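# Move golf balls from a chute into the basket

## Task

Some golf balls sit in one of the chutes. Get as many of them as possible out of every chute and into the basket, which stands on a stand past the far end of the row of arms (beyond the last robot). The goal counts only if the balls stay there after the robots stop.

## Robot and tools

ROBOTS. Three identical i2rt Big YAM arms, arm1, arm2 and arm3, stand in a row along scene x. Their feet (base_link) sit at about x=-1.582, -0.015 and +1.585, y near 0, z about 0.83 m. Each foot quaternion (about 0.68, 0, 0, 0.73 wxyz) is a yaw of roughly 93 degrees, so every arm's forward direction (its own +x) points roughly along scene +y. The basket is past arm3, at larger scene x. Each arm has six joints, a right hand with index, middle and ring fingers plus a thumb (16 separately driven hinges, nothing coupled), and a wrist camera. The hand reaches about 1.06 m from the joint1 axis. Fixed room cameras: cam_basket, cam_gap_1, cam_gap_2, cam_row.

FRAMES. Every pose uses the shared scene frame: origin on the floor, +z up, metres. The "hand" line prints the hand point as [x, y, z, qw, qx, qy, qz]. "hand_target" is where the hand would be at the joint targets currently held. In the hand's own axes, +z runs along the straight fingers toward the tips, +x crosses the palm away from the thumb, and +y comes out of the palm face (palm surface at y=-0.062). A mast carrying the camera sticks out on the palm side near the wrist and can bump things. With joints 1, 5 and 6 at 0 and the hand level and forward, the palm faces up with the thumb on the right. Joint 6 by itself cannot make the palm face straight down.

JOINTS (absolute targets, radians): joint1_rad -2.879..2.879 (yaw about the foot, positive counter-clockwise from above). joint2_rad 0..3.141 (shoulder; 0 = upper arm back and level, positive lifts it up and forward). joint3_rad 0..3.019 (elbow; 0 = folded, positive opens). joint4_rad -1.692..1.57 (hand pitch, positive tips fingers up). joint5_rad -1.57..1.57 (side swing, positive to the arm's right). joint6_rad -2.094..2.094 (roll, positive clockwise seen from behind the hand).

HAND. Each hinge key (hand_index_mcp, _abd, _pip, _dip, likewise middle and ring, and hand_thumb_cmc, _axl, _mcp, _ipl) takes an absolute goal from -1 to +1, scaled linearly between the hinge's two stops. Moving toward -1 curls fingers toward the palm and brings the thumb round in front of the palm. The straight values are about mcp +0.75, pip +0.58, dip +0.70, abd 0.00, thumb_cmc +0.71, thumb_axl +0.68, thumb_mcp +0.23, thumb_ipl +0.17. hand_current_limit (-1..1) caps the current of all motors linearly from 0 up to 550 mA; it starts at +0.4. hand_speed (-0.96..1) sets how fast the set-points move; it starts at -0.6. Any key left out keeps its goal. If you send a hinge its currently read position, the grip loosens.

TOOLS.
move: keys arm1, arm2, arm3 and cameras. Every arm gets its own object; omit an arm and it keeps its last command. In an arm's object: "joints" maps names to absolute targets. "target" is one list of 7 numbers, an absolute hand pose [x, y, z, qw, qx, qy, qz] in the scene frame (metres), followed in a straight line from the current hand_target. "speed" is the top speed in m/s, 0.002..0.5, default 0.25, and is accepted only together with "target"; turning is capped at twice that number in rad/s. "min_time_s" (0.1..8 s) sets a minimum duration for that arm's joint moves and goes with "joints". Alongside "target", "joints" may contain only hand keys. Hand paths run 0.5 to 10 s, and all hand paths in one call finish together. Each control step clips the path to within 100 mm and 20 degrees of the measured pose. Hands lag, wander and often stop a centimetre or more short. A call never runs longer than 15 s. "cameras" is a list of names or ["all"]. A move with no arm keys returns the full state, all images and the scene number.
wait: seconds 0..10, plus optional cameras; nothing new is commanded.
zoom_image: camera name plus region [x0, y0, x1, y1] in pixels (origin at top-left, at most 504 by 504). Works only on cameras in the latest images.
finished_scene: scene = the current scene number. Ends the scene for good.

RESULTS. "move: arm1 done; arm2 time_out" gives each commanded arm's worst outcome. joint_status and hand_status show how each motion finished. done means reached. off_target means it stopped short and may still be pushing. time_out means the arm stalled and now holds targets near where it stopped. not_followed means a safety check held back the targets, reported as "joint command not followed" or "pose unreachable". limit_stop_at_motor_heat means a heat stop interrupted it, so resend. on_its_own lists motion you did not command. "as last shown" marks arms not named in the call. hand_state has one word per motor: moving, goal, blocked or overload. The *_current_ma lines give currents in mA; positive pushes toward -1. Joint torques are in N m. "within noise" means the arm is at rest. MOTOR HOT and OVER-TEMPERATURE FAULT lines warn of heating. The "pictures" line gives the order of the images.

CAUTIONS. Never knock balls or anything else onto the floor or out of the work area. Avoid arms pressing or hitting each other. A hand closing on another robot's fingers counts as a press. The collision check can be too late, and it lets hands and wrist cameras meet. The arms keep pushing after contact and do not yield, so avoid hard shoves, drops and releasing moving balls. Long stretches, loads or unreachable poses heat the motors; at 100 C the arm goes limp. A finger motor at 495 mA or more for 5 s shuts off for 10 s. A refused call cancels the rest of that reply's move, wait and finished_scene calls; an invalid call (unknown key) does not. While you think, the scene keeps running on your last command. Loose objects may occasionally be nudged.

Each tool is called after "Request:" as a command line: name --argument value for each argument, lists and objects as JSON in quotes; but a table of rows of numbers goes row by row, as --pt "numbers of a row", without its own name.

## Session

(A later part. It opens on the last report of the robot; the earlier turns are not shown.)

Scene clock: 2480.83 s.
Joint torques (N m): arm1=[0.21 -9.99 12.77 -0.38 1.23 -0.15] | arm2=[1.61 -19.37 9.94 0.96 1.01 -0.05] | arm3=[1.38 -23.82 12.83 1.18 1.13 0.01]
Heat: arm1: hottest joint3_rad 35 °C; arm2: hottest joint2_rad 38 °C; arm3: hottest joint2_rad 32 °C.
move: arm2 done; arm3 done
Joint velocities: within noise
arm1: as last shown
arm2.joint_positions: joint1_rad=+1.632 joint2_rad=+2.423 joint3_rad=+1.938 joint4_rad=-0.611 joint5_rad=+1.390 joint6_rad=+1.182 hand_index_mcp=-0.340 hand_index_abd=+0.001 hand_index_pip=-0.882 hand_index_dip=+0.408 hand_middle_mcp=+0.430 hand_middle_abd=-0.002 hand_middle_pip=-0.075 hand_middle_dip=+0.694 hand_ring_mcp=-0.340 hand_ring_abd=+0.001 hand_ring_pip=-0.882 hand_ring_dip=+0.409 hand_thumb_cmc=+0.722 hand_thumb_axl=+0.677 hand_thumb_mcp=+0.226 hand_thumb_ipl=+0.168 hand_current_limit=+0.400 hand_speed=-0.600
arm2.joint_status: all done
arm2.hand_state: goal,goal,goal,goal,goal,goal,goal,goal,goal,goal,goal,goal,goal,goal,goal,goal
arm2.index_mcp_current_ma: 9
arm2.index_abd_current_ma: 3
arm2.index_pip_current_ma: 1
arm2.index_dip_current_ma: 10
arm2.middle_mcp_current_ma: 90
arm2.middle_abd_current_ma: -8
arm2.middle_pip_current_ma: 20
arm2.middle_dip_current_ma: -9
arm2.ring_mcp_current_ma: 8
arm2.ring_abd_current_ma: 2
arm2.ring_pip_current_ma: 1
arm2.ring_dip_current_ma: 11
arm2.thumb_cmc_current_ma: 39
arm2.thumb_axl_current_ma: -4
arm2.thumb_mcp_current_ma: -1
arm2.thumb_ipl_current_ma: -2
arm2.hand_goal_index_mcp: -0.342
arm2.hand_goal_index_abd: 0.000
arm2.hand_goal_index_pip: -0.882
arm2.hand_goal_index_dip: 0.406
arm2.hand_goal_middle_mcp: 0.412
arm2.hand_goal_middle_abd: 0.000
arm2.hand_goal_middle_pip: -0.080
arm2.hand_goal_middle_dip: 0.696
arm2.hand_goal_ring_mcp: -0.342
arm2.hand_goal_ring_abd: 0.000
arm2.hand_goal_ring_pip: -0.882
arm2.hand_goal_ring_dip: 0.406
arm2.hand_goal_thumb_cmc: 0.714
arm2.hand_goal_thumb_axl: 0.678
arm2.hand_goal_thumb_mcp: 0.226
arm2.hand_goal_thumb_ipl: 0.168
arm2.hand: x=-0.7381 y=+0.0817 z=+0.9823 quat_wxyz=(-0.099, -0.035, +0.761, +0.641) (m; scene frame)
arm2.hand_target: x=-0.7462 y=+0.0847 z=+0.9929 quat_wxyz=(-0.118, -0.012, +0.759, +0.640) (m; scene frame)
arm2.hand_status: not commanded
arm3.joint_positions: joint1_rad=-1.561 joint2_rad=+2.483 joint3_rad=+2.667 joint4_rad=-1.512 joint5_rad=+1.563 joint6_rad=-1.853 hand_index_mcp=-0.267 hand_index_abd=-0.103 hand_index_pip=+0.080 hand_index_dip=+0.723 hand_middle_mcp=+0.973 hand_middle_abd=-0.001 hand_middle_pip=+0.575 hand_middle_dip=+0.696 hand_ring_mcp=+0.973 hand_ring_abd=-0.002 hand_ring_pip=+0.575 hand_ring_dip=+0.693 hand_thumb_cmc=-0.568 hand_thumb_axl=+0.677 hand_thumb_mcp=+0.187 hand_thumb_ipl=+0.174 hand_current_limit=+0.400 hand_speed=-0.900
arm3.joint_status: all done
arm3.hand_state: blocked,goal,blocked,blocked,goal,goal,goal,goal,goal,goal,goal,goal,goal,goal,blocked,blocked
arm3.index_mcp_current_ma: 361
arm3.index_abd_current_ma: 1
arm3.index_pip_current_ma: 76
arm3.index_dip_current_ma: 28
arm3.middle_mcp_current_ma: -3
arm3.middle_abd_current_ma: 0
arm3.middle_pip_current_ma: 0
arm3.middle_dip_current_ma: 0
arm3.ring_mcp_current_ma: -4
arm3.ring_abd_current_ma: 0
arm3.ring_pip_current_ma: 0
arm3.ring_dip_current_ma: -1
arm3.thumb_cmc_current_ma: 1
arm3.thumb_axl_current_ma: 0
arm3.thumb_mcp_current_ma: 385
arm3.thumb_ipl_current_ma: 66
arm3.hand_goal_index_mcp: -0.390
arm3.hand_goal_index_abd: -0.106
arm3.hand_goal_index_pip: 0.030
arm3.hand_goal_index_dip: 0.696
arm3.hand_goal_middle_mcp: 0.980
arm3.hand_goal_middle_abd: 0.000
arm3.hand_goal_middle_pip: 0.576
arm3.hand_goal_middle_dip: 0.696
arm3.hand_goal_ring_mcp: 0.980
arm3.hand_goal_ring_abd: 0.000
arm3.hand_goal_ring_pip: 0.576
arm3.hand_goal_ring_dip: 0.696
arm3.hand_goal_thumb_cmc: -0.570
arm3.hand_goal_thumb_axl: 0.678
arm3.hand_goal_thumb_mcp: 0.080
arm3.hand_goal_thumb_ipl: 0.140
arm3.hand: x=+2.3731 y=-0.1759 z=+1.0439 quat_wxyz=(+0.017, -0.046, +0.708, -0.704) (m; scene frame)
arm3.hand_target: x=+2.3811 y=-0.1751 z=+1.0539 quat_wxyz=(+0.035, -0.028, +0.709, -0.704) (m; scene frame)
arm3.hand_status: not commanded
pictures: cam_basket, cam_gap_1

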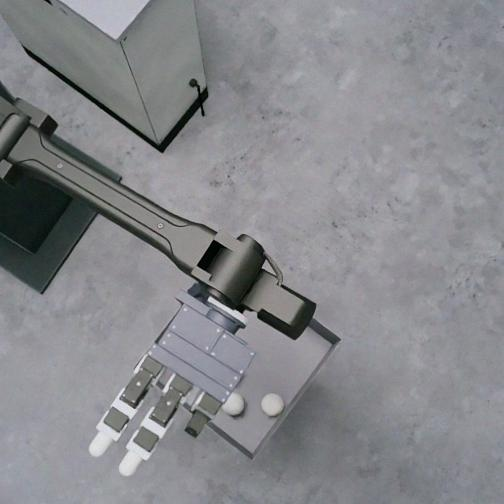

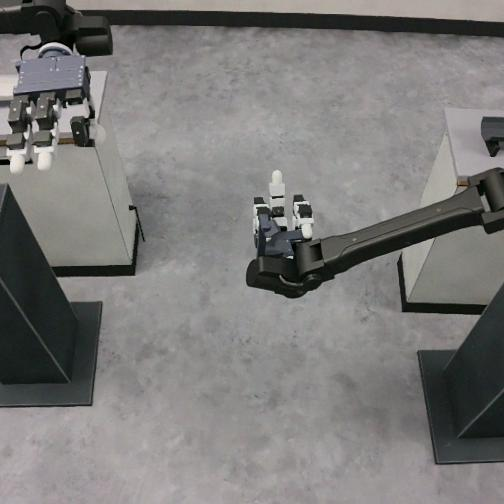

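Request:
move --arm3 '{"joints":{"joint1_rad":-1.53,"joint2_rad":2.60,"joint3_rad":2.42,"joint4_rad":-1.14},"min_time_s":4}' --arm1 '{"joints":{"joint1_rad":-1.58,"joint2_rad":1.99,"joint3_rad":2.13,"joint4_rad":-1.66,"joint6_rad":-1.58},"min_time_s":4}' --cameras '["cam_gap_1"]'

Request:
move --arm3 '{"joints":{"joint3_rad":2.29,"joint4_rad":-1.02},"min_time_s":2}' --arm1 '{"target":[-0.843,-0.008,1.125,0.041,-0.008,0.728,-0.685],"speed":0.08}' --cameras '["cam_basket","arm2_cam_wrist"]'

Scene clock: 2489.20 s.
Joint torques (N m): arm1=[-0.15 -18.96 12.68 -0.36 1.23 -0.15] | arm2=[1.67 -19.14 9.89 1.01 1.03 -0.04] | arm3=[2.37 -24.29 8.72 1.2 1.13 0.01]
Heat: arm1: hottest joint3_rad 35 °C; arm2: hottest joint2_rad 38 °C; arm3: hottest joint2_rad 32 °C.
move: arm1 done; arm3 done
Joint velocities: within noise
arm1.joint_positions: joint1_rad=-1.564 joint2_rad=+1.981 joint3_rad=+2.076 joint4_rad=-1.650 joint5_rad=+1.500 joint6_rad=-1.571 hand_index_mcp=-0.131 hand_index_abd=-0.103 hand_index_pip=-0.390 hand_index_dip=+0.713 hand_middle_mcp=+0.745 hand_middle_abd=+0.000 hand_middle_pip=+0.576 hand_middle_dip=+0.696 hand_ring_mcp=+0.746 hand_ring_abd=+0.000 hand_ring_pip=+0.576 hand_ring_dip=+0.696 hand_thumb_cmc=-0.581 hand_thumb_axl=+0.678 hand_thumb_mcp=+0.222 hand_thumb_ipl=+0.197 hand_current_limit=+0.400 hand_speed=-0.900
arm1.joint_status: all done
arm1.hand_state: blocked,goal,blocked,goal,goal,goal,goal,goal,goal,goal,goal,goal,goal,goal,blocked,blocked
arm1.index_mcp_current_ma: 385
arm1.index_abd_current_ma: 0
arm1.index_pip_current_ma: 29
arm1.index_dip_current_ma: 12
arm1.middle_mcp_current_ma: -4
arm1.middle_abd_current_ma: 0
arm1.middle_pip_current_ma: 0
arm1.middle_dip_current_ma: 0
arm1.ring_mcp_current_ma: -3
arm1.ring_abd_current_ma: 0
arm1.ring_pip_current_ma: 0
arm1.ring_dip_current_ma: 0
arm1.thumb_cmc_current_ma: -5
arm1.thumb_axl_current_ma: 0
arm1.thumb_mcp_current_ma: 385
arm1.thumb_ipl_current_ma: 45
arm1.hand_goal_index_mcp: -0.300
arm1.hand_goal_index_abd: -0.106
arm1.hand_goal_index_pip: -0.420
arm1.hand_goal_index_dip: 0.696
arm1.hand_goal_middle_mcp: 0.754
arm1.hand_goal_middle_abd: 0.000
arm1.hand_goal_middle_pip: 0.576
arm1.hand_goal_middle_dip: 0.696
arm1.hand_goal_ring_mcp: 0.754
arm1.hand_goal_ring_abd: 0.000
arm1.hand_goal_ring_pip: 0.576
arm1.hand_goal_ring_dip: 0.696
arm1.hand_goal_thumb_cmc: -0.570
arm1.hand_goal_thumb_axl: 0.678
arm1.hand_goal_thumb_mcp: 0.100
arm1.hand_goal_thumb_ipl: 0.168
arm1.hand: x=-0.9319 y=-0.0109 z=+1.1594 quat_wxyz=(+0.038, -0.023, +0.728, -0.684) (m; scene frame)
arm1.hand_target: x=-0.9278 y=-0.0210 z=+1.1751 quat_wxyz=(+0.042, -0.009, +0.728, -0.684) (m; scene frame)
arm1.hand_status: not commanded
arm2: as last shown
arm3.joint_positions: joint1_rad=-1.543 joint2_rad=+2.579 joint3_rad=+2.420 joint4_rad=-1.152 joint5_rad=+1.563 joint6_rad=-1.853 hand_index_mcp=-0.267 hand_index_abd=-0.103 hand_index_pip=+0.080 hand_index_dip=+0.723 hand_middle_mcp=+0.973 hand_middle_abd=-0.001 hand_middle_pip=+0.575 hand_middle_dip=+0.696 hand_ring_mcp=+0.973 hand_ring_abd=-0.002 hand_ring_pip=+0.575 hand_ring_dip=+0.693 hand_thumb_cmc=-0.568 hand_thumb_axl=+0.677 hand_thumb_mcp=+0.187 hand_thumb_ipl=+0.174 hand_current_limit=+0.400 hand_speed=-0.900
arm3.joint_status: all done
arm3.hand_state: blocked,goal,blocked,blocked,goal,goal,goal,goal,goal,goal,goal,goal,goal,goal,blocked,blocked
arm3.index_mcp_current_ma: 361
arm3.index_abd_current_ma: 1
arm3.index_pip_current_ma: 76
arm3.index_dip_current_ma: 28
arm3.middle_mcp_current_ma: -3
arm3.middle_abd_current_ma: 0
arm3.middle_pip_current_ma: 0
arm3.middle_dip_current_ma: 0
arm3.ring_mcp_current_ma: -4
arm3.ring_abd_current_ma: 0
arm3.ring_pip_current_ma: 0
arm3.ring_dip_current_ma: -1
arm3.thumb_cmc_current_ma: 0
arm3.thumb_axl_current_ma: 0
arm3.thumb_mcp_current_ma: 385
arm3.thumb_ipl_current_ma: 66
arm3.hand_goal_index_mcp: -0.390
arm3.hand_goal_index_abd: -0.106
arm3.hand_goal_index_pip: 0.030
arm3.hand_goal_index_dip: 0.696
arm3.hand_goal_middle_mcp: 0.980
arm3.hand_goal_middle_abd: 0.000
arm3.hand_goal_middle_pip: 0.576
arm3.hand_goal_middle_dip: 0.696
arm3.hand_goal_ring_mcp: 0.980
arm3.hand_goal_ring_abd: 0.000
arm3.hand_goal_ring_pip: 0.576
arm3.hand_goal_ring_dip: 0.696
arm3.hand_goal_thumb_cmc: -0.570
arm3.hand_goal_thumb_axl: 0.678
arm3.hand_goal_thumb_mcp: 0.080
arm3.hand_goal_thumb_ipl: 0.140
arm3.hand: x=+2.3943 y=-0.1603 z=+0.8805 quat_wxyz=(+0.029, -0.046, +0.708, -0.704) (m; scene frame)
arm3.hand_target: x=+2.3959 y=-0.1493 z=+0.8657 quat_wxyz=(+0.032, -0.053, +0.707, -0.704) (m; scene frame)
arm3.hand_status: not commanded
pictures: cam_gap_1

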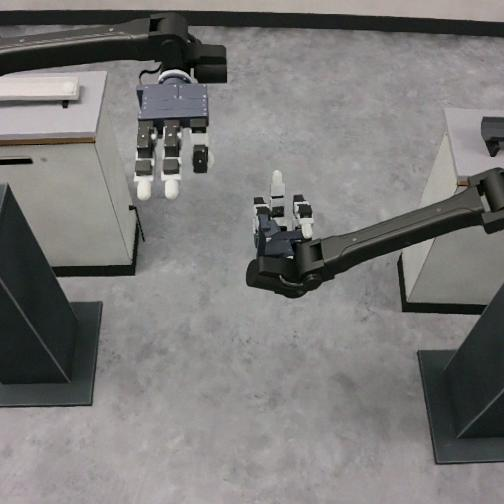

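Scene clock: 2493.53 s.
Joint torques (N m): arm1=[0.56 -22.01 12.74 -0.25 1.3 0.04] | arm2=[1.38 -19.08 9.95 0.98 1.02 -0.04] | arm3=[2.37 -23.88 8.38 1.2 1.13 0.01]
Heat: arm1: hottest joint3_rad 35 °C; arm2: hottest joint2_rad 38 °C; arm3: hottest joint2_rad 33 °C.
move: arm1 off_target; arm3 done
Joint velocities: within noise
arm1.joint_positions: joint1_rad=-1.564 joint2_rad=+2.275 joint3_rad=+2.447 joint4_rad=-1.687 joint5_rad=+1.500 joint6_rad=-1.625 hand_index_mcp=-0.131 hand_index_abd=-0.103 hand_index_pip=-0.390 hand_index_dip=+0.713 hand_middle_mcp=+0.745 hand_middle_abd=+0.000 hand_middle_pip=+0.576 hand_middle_dip=+0.696 hand_ring_mcp=+0.746 hand_ring_abd=+0.000 hand_ring_pip=+0.576 hand_ring_dip=+0.696 hand_thumb_cmc=-0.581 hand_thumb_axl=+0.678 hand_thumb_mcp=+0.222 hand_thumb_ipl=+0.197 hand_current_limit=+0.400 hand_speed=-0.900
arm1.joint_status: not commanded
arm1.hand_state: blocked,goal,blocked,goal,goal,goal,goal,goal,goal,goal,goal,goal,goal,goal,blocked,blocked
arm1.index_mcp_current_ma: 385
arm1.index_abd_current_ma: 0
arm1.index_pip_current_ma: 29
arm1.index_dip_current_ma: 12
arm1.middle_mcp_current_ma: -4
arm1.middle_abd_current_ma: 0
arm1.middle_pip_current_ma: 0
arm1.middle_dip_current_ma: 0
arm1.ring_mcp_current_ma: -3
arm1.ring_abd_current_ma: 0
arm1.ring_pip_current_ma: 0
arm1.ring_dip_current_ma: 0
arm1.thumb_cmc_current_ma: -5
arm1.thumb_axl_current_ma: 0
arm1.thumb_mcp_current_ma: 385
arm1.thumb_ipl_current_ma: 45
arm1.hand_goal_index_mcp: -0.300
arm1.hand_goal_index_abd: -0.106
arm1.hand_goal_index_pip: -0.420
arm1.hand_goal_index_dip: 0.696
arm1.hand_goal_middle_mcp: 0.754
arm1.hand_goal_middle_abd: 0.000
arm1.hand_goal_middle_pip: 0.576
arm1.hand_goal_middle_dip: 0.696
arm1.hand_goal_ring_mcp: 0.754
arm1.hand_goal_ring_abd: 0.000
arm1.hand_goal_ring_pip: 0.576
arm1.hand_goal_ring_dip: 0.696
arm1.hand_goal_thumb_cmc: -0.570
arm1.hand_goal_thumb_axl: 0.678
arm1.hand_goal_thumb_mcp: 0.100
arm1.hand_goal_thumb_ipl: 0.168
arm1.hand: x=-0.8500 y=-0.0042 z=+1.1130 quat_wxyz=(+0.034, -0.030, +0.728, -0.684) (m; scene frame)
arm1.hand_target: x=-0.8439 y=-0.0083 z=+1.1249 quat_wxyz=(+0.047, -0.013, +0.728, -0.684) (m; scene frame)
arm1.hand_status: off_target (0.014 m and 2.7 deg from the pose sent, 0.095 m and 1.8 deg at the start; a joint's target at an end of its range on 10 of 130 steps)
arm2: as last shown
arm3.joint_positions: joint1_rad=-1.543 joint2_rad=+2.579 joint3_rad=+2.291 joint4_rad=-1.032 joint5_rad=+1.563 joint6_rad=-1.853 hand_index_mcp=-0.267 hand_index_abd=-0.103 hand_index_pip=+0.080 hand_index_dip=+0.723 hand_middle_mcp=+0.973 hand_middle_abd=-0.001 hand_middle_pip=+0.575 hand_middle_dip=+0.696 hand_ring_mcp=+0.973 hand_ring_abd=-0.002 hand_ring_pip=+0.575 hand_ring_dip=+0.693 hand_thumb_cmc=-0.568 hand_thumb_axl=+0.677 hand_thumb_mcp=+0.187 hand_thumb_ipl=+0.174 hand_current_limit=+0.400 hand_speed=-0.900
arm3.joint_status: all done
arm3.hand_state: blocked,goal,blocked,blocked,goal,goal,goal,goal,goal,goal,goal,goal,goal,goal,blocked,blocked
arm3.index_mcp_current_ma: 361
arm3.index_abd_current_ma: 1
arm3.index_pip_current_ma: 76
arm3.index_dip_current_ma: 28
arm3.middle_mcp_current_ma: -3
arm3.middle_abd_current_ma: 0
arm3.middle_pip_current_ma: 0
arm3.middle_dip_current_ma: 0
arm3.ring_mcp_current_ma: -4
arm3.ring_abd_current_ma: 0
arm3.ring_pip_current_ma: 0
arm3.ring_dip_current_ma: -1
arm3.thumb_cmc_current_ma: 0
arm3.thumb_axl_current_ma: 0
arm3.thumb_mcp_current_ma: 385
arm3.thumb_ipl_current_ma: 66
arm3.hand_goal_index_mcp: -0.390
arm3.hand_goal_index_abd: -0.106
arm3.hand_goal_index_pip: 0.030
arm3.hand_goal_index_dip: 0.696
arm3.hand_goal_middle_mcp: 0.980
arm3.hand_goal_middle_abd: 0.000
arm3.hand_goal_middle_pip: 0.576
arm3.hand_goal_middle_dip: 0.696
arm3.hand_goal_ring_mcp: 0.980
arm3.hand_goal_ring_abd: 0.000
arm3.hand_goal_ring_pip: 0.576
arm3.hand_goal_ring_dip: 0.696
arm3.hand_goal_thumb_cmc: -0.570
arm3.hand_goal_thumb_axl: 0.678
arm3.hand_goal_thumb_mcp: 0.080
arm3.hand_goal_thumb_ipl: 0.140
arm3.hand: x=+2.3821 y=-0.1616 z=+0.8323 quat_wxyz=(+0.026, -0.049, +0.708, -0.704) (m; scene frame)
arm3.hand_target: x=+2.3824 y=-0.1509 z=+0.8173 quat_wxyz=(+0.028, -0.056, +0.707, -0.704) (m; scene frame)
arm3.hand_status: not commanded
pictures: arm2_cam_wrist, cam_basket
camera_calibration:
arm2_cam_wrist: T_world_to_cam=[[0.826793, 0.250775, 0.503513, 0.128823], [0.505039, -0.725092, -0.468165, 0.841888], [0.247689, 0.641369, -0.726152, 0.972121], [0, 0, 0, 1]] pos_world=[-0.772481, -0.0453476, 1.03519]

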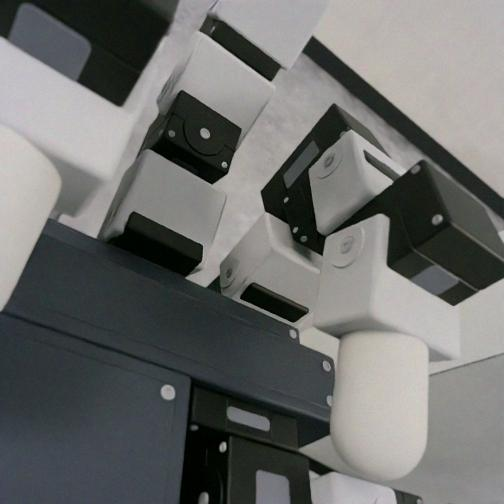

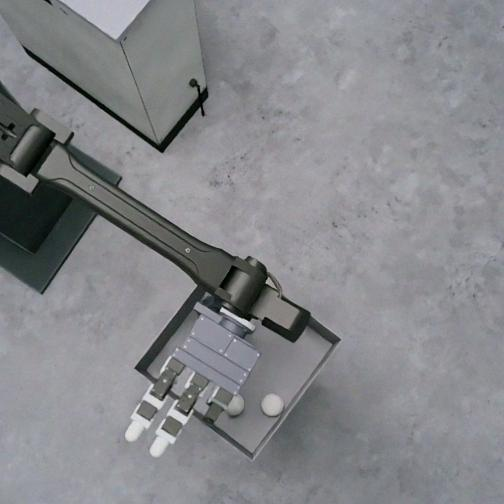

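Request:
move --arm3 '{"joints":{"joint3_rad":2.215,"joint4_rad":-0.945},"min_time_s":2}' --arm1 '{"target":[-0.779,-0.006,1.075,0.041,-0.008,0.728,-0.685],"speed":0.06}' --cameras '["cam_basket","arm2_cam_wrist"]'

Request:
move --arm3 '{"joints":{"hand_speed":-0.6,"hand_index_mcp":-0.12,"hand_index_pip":0.062,"hand_thumb_mcp":0.3,"hand_thumb_ipl":0.168}}' --arm1 '{"target":[-0.776,-0.014,1.032,0.041,-0.008,0.728,-0.685],"speed":0.05}' --cameras '["arm2_cam_wrist","cam_basket"]'

Scene clock: 2498.57 s.
Joint torques (N m): arm1=[0.21 -23.82 12.88 0.81 1.33 -0.16] | arm2=[1.55 -19.19 9.96 1.02 1.02 -0.06] | arm3=[2.37 -23.65 8.16 1.18 1.13 0.01]
Heat: arm1: hottest joint3_rad 35 °C; arm2: hottest joint2_rad 38 °C; arm3: hottest joint2_rad 33 °C.
move: arm1 off_target; arm3 done
Joint velocities: within noise
arm1.joint_positions: joint1_rad=-1.564 joint2_rad=+2.509 joint3_rad=+2.738 joint4_rad=-1.508 joint5_rad=+1.501 joint6_rad=-1.855 hand_index_mcp=-0.131 hand_index_abd=-0.103 hand_index_pip=-0.390 hand_index_dip=+0.713 hand_middle_mcp=+0.745 hand_middle_abd=+0.000 hand_middle_pip=+0.576 hand_middle_dip=+0.696 hand_ring_mcp=+0.746 hand_ring_abd=+0.000 hand_ring_pip=+0.576 hand_ring_dip=+0.696 hand_thumb_cmc=-0.581 hand_thumb_axl=+0.678 hand_thumb_mcp=+0.222 hand_thumb_ipl=+0.197 hand_current_limit=+0.400 hand_speed=-0.900
arm1.joint_status: not commanded
arm1.hand_state: blocked,goal,blocked,goal,goal,goal,goal,goal,goal,goal,goal,goal,goal,goal,blocked,blocked
arm1.index_mcp_current_ma: 385
arm1.index_abd_current_ma: 0
arm1.index_pip_current_ma: 29
arm1.index_dip_current_ma: 12
arm1.middle_mcp_current_ma: -4
arm1.middle_abd_current_ma: 0
arm1.middle_pip_current_ma: 0
arm1.middle_dip_current_ma: 0
arm1.ring_mcp_current_ma: -3
arm1.ring_abd_current_ma: 0
arm1.ring_pip_current_ma: 0
arm1.ring_dip_current_ma: 0
arm1.thumb_cmc_current_ma: -5
arm1.thumb_axl_current_ma: 0
arm1.thumb_mcp_current_ma: 385
arm1.thumb_ipl_current_ma: 45
arm1.hand_goal_index_mcp: -0.300
arm1.hand_goal_index_abd: -0.106
arm1.hand_goal_index_pip: -0.420
arm1.hand_goal_index_dip: 0.696
arm1.hand_goal_middle_mcp: 0.754
arm1.hand_goal_middle_abd: 0.000
arm1.hand_goal_middle_pip: 0.576
arm1.hand_goal_middle_dip: 0.696
arm1.hand_goal_ring_mcp: 0.754
arm1.hand_goal_ring_abd: 0.000
arm1.hand_goal_ring_pip: 0.576
arm1.hand_goal_ring_dip: 0.696
arm1.hand_goal_thumb_cmc: -0.570
arm1.hand_goal_thumb_axl: 0.678
arm1.hand_goal_thumb_mcp: 0.100
arm1.hand_goal_thumb_ipl: 0.168
arm1.hand: x=-0.7850 y=+0.0010 z=+1.0635 quat_wxyz=(+0.042, -0.033, +0.726, -0.685) (m; scene frame)
arm1.hand_target: x=-0.7802 y=-0.0064 z=+1.0749 quat_wxyz=(+0.052, -0.017, +0.725, -0.686) (m; scene frame)
arm1.hand_status: off_target (0.015 m and 2.9 deg from the pose sent, 0.081 m and 2.7 deg at the start)
arm2: as last shown
arm3.joint_positions: joint1_rad=-1.543 joint2_rad=+2.579 joint3_rad=+2.216 joint4_rad=-0.957 joint5_rad=+1.563 joint6_rad=-1.853 hand_index_mcp=-0.267 hand_index_abd=-0.103 hand_index_pip=+0.080 hand_index_dip=+0.723 hand_middle_mcp=+0.973 hand_middle_abd=-0.001 hand_middle_pip=+0.575 hand_middle_dip=+0.696 hand_ring_mcp=+0.973 hand_ring_abd=-0.002 hand_ring_pip=+0.575 hand_ring_dip=+0.693 hand_thumb_cmc=-0.568 hand_thumb_axl=+0.677 hand_thumb_mcp=+0.187 hand_thumb_ipl=+0.174 hand_current_limit=+0.400 hand_speed=-0.900
arm3.joint_status: all done
arm3.hand_state: blocked,goal,blocked,blocked,goal,goal,goal,goal,goal,goal,goal,goal,goal,goal,blocked,blocked
arm3.index_mcp_current_ma: 361
arm3.index_abd_current_ma: 1
arm3.index_pip_current_ma: 76
arm3.index_dip_current_ma: 28
arm3.middle_mcp_current_ma: -3
arm3.middle_abd_current_ma: 0
arm3.middle_pip_current_ma: 0
arm3.middle_dip_current_ma: 0
arm3.ring_mcp_current_ma: -4
arm3.ring_abd_current_ma: 0
arm3.ring_pip_current_ma: 0
arm3.ring_dip_current_ma: -1
arm3.thumb_cmc_current_ma: 0
arm3.thumb_axl_current_ma: 0
arm3.thumb_mcp_current_ma: 385
arm3.thumb_ipl_current_ma: 66
arm3.hand_goal_index_mcp: -0.390
arm3.hand_goal_index_abd: -0.106
arm3.hand_goal_index_pip: 0.030
arm3.hand_goal_index_dip: 0.696
arm3.hand_goal_middle_mcp: 0.980
arm3.hand_goal_middle_abd: 0.000
arm3.hand_goal_middle_pip: 0.576
arm3.hand_goal_middle_dip: 0.696
arm3.hand_goal_ring_mcp: 0.980
arm3.hand_goal_ring_abd: 0.000
arm3.hand_goal_ring_pip: 0.576
arm3.hand_goal_ring_dip: 0.696
arm3.hand_goal_thumb_cmc: -0.570
arm3.hand_goal_thumb_axl: 0.678
arm3.hand_goal_thumb_mcp: 0.080
arm3.hand_goal_thumb_ipl: 0.140
arm3.hand: x=+2.3729 y=-0.1626 z=+0.8052 quat_wxyz=(+0.026, -0.049, +0.708, -0.704) (m; scene frame)
arm3.hand_target: x=+2.3726 y=-0.1520 z=+0.7902 quat_wxyz=(+0.028, -0.056, +0.707, -0.704) (m; scene frame)
arm3.hand_status: not commanded
pictures: arm2_cam_wrist, cam_basket
camera_calibration:
arm2_cam_wrist: T_world_to_cam=[[0.826793, 0.250775, 0.503513, 0.128823], [0.505039, -0.725092, -0.468165, 0.841888], [0.247689, 0.641369, -0.726152, 0.972121], [0, 0, 0, 1]] pos_world=[-0.772481, -0.0453476, 1.03519]

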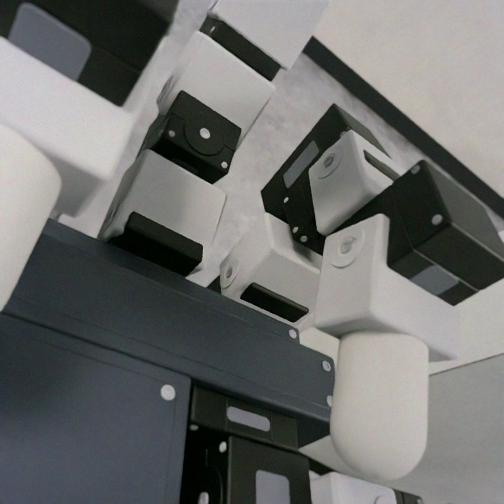

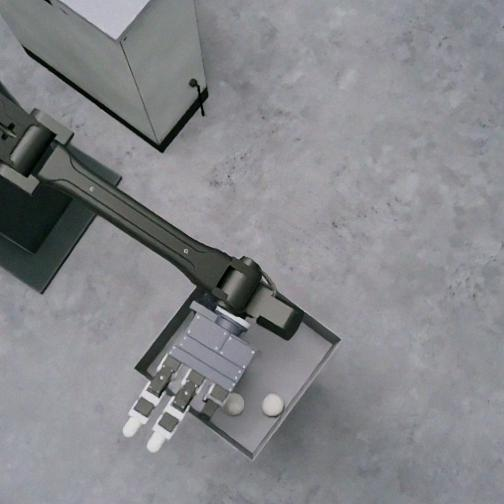

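Scene clock: 2500.30 s.
Joint torques (N m): arm1=[-0.21 -24.41 10.89 -0.1 1.25 0.05] | arm2=[1.38 -18.84 10.02 0.92 1.02 -0.07] | arm3=[2.43 -23.65 8.16 1.18 1.13 0.01]
Heat: arm1: hottest joint3_rad 35 °C; arm2: hottest joint2_rad 38 °C; arm3: hottest joint2_rad 34 °C.
move: arm1 off_target; arm3 done
Joint velocities: arm1=[-0.005 0.005 -0.002 -0.027 -0.007 0.154] | arm2=[within noise] | arm3=[within noise]
arm1.joint_positions: joint1_rad=-1.567 joint2_rad=+2.553 joint3_rad=+2.738 joint4_rad=-1.520 joint5_rad=+1.501 joint6_rad=-1.783 hand_index_mcp=-0.131 hand_index_abd=-0.103 hand_index_pip=-0.390 hand_index_dip=+0.713 hand_middle_mcp=+0.745 hand_middle_abd=+0.000 hand_middle_pip=+0.576 hand_middle_dip=+0.696 hand_ring_mcp=+0.746 hand_ring_abd=+0.000 hand_ring_pip=+0.576 hand_ring_dip=+0.696 hand_thumb_cmc=-0.581 hand_thumb_axl=+0.678 hand_thumb_mcp=+0.222 hand_thumb_ipl=+0.197 hand_current_limit=+0.400 hand_speed=-0.900
arm1.joint_status: not commanded
arm1.hand_state: blocked,goal,blocked,goal,goal,goal,goal,goal,goal,goal,goal,goal,goal,goal,blocked,blocked
arm1.index_mcp_current_ma: 385
arm1.index_abd_current_ma: 0
arm1.index_pip_current_ma: 29
arm1.index_dip_current_ma: 12
arm1.middle_mcp_current_ma: -4
arm1.middle_abd_current_ma: 0
arm1.middle_pip_current_ma: 0
arm1.middle_dip_current_ma: 0
arm1.ring_mcp_current_ma: -3
arm1.ring_abd_current_ma: 0
arm1.ring_pip_current_ma: 0
arm1.ring_dip_current_ma: 0
arm1.thumb_cmc_current_ma: -5
arm1.thumb_axl_current_ma: 0
arm1.thumb_mcp_current_ma: 385
arm1.thumb_ipl_current_ma: 45
arm1.hand_goal_index_mcp: -0.300
arm1.hand_goal_index_abd: -0.106
arm1.hand_goal_index_pip: -0.420
arm1.hand_goal_index_dip: 0.696
arm1.hand_goal_middle_mcp: 0.754
arm1.hand_goal_middle_abd: 0.000
arm1.hand_goal_middle_pip: 0.576
arm1.hand_goal_middle_dip: 0.696
arm1.hand_goal_ring_mcp: 0.754
arm1.hand_goal_ring_abd: 0.000
arm1.hand_goal_ring_pip: 0.576
arm1.hand_goal_ring_dip: 0.696
arm1.hand_goal_thumb_cmc: -0.570
arm1.hand_goal_thumb_axl: 0.678
arm1.hand_goal_thumb_mcp: 0.100
arm1.hand_goal_thumb_ipl: 0.168
arm1.hand: x=-0.7777 y=-0.0012 z=+1.0307 quat_wxyz=(+0.045, -0.025, +0.727, -0.685) (m; scene frame)
arm1.hand_target: x=-0.7765 y=-0.0140 z=+1.0319 quat_wxyz=(+0.046, -0.012, +0.727, -0.685) (m; scene frame)
arm1.hand_status: off_target (0.013 m and 2.0 deg from the pose sent, 0.036 m and 2.9 deg at the start)
arm2: as last shown
arm3.joint_positions: joint1_rad=-1.543 joint2_rad=+2.579 joint3_rad=+2.216 joint4_rad=-0.957 joint5_rad=+1.563 joint6_rad=-1.853 hand_index_mcp=-0.130 hand_index_abd=-0.103 hand_index_pip=+0.065 hand_index_dip=+0.699 hand_middle_mcp=+0.973 hand_middle_abd=-0.001 hand_middle_pip=+0.575 hand_middle_dip=+0.696 hand_ring_mcp=+0.973 hand_ring_abd=-0.002 hand_ring_pip=+0.575 hand_ring_dip=+0.693 hand_thumb_cmc=-0.568 hand_thumb_axl=+0.677 hand_thumb_mcp=+0.297 hand_thumb_ipl=+0.170 hand_current_limit=+0.400 hand_speed=-0.600
arm3.joint_status: all done
arm3.hand_state: goal,goal,goal,goal,goal,goal,goal,goal,goal,goal,goal,goal,goal,goal,goal,goal
arm3.index_mcp_current_ma: -6
arm3.index_abd_current_ma: 1
arm3.index_pip_current_ma: 1
arm3.index_dip_current_ma: 1
arm3.middle_mcp_current_ma: -3
arm3.middle_abd_current_ma: 0
arm3.middle_pip_current_ma: 0
arm3.middle_dip_current_ma: 0
arm3.ring_mcp_current_ma: -4
arm3.ring_abd_current_ma: 0
arm3.ring_pip_current_ma: 0
arm3.ring_dip_current_ma: -1
arm3.thumb_cmc_current_ma: 0
arm3.thumb_axl_current_ma: 0
arm3.thumb_mcp_current_ma: -1
arm3.thumb_ipl_current_ma: 1
arm3.hand_goal_index_mcp: -0.120
arm3.hand_goal_index_abd: -0.106
arm3.hand_goal_index_pip: 0.062
arm3.hand_goal_index_dip: 0.696
arm3.hand_goal_middle_mcp: 0.980
arm3.hand_goal_middle_abd: 0.000
arm3.hand_goal_middle_pip: 0.576
arm3.hand_goal_middle_dip: 0.696
arm3.hand_goal_ring_mcp: 0.980
arm3.hand_goal_ring_abd: 0.000
arm3.hand_goal_ring_pip: 0.576
arm3.hand_goal_ring_dip: 0.696
arm3.hand_goal_thumb_cmc: -0.570
arm3.hand_goal_thumb_axl: 0.678
arm3.hand_goal_thumb_mcp: 0.300
arm3.hand_goal_thumb_ipl: 0.168
arm3.hand: x=+2.3729 y=-0.1626 z=+0.8052 quat_wxyz=(+0.026, -0.049, +0.708, -0.704) (m; scene frame)
arm3.hand_target: x=+2.3726 y=-0.1520 z=+0.7902 quat_wxyz=(+0.028, -0.056, +0.707, -0.704) (m; scene frame)
arm3.hand_status: not commanded
pictures: arm2_cam_wrist, cam_basket
camera_calibration:
arm2_cam_wrist: T_world_to_cam=[[0.826793, 0.250775, 0.503513, 0.128823], [0.505039, -0.725092, -0.468165, 0.841888], [0.247689, 0.641369, -0.726152, 0.972121], [0, 0, 0, 1]] pos_world=[-0.772481, -0.0453476, 1.03519]

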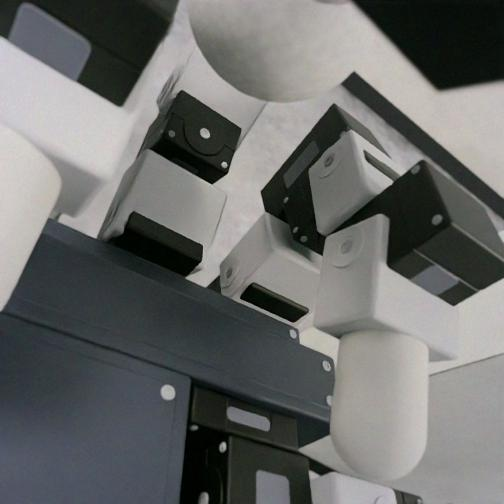

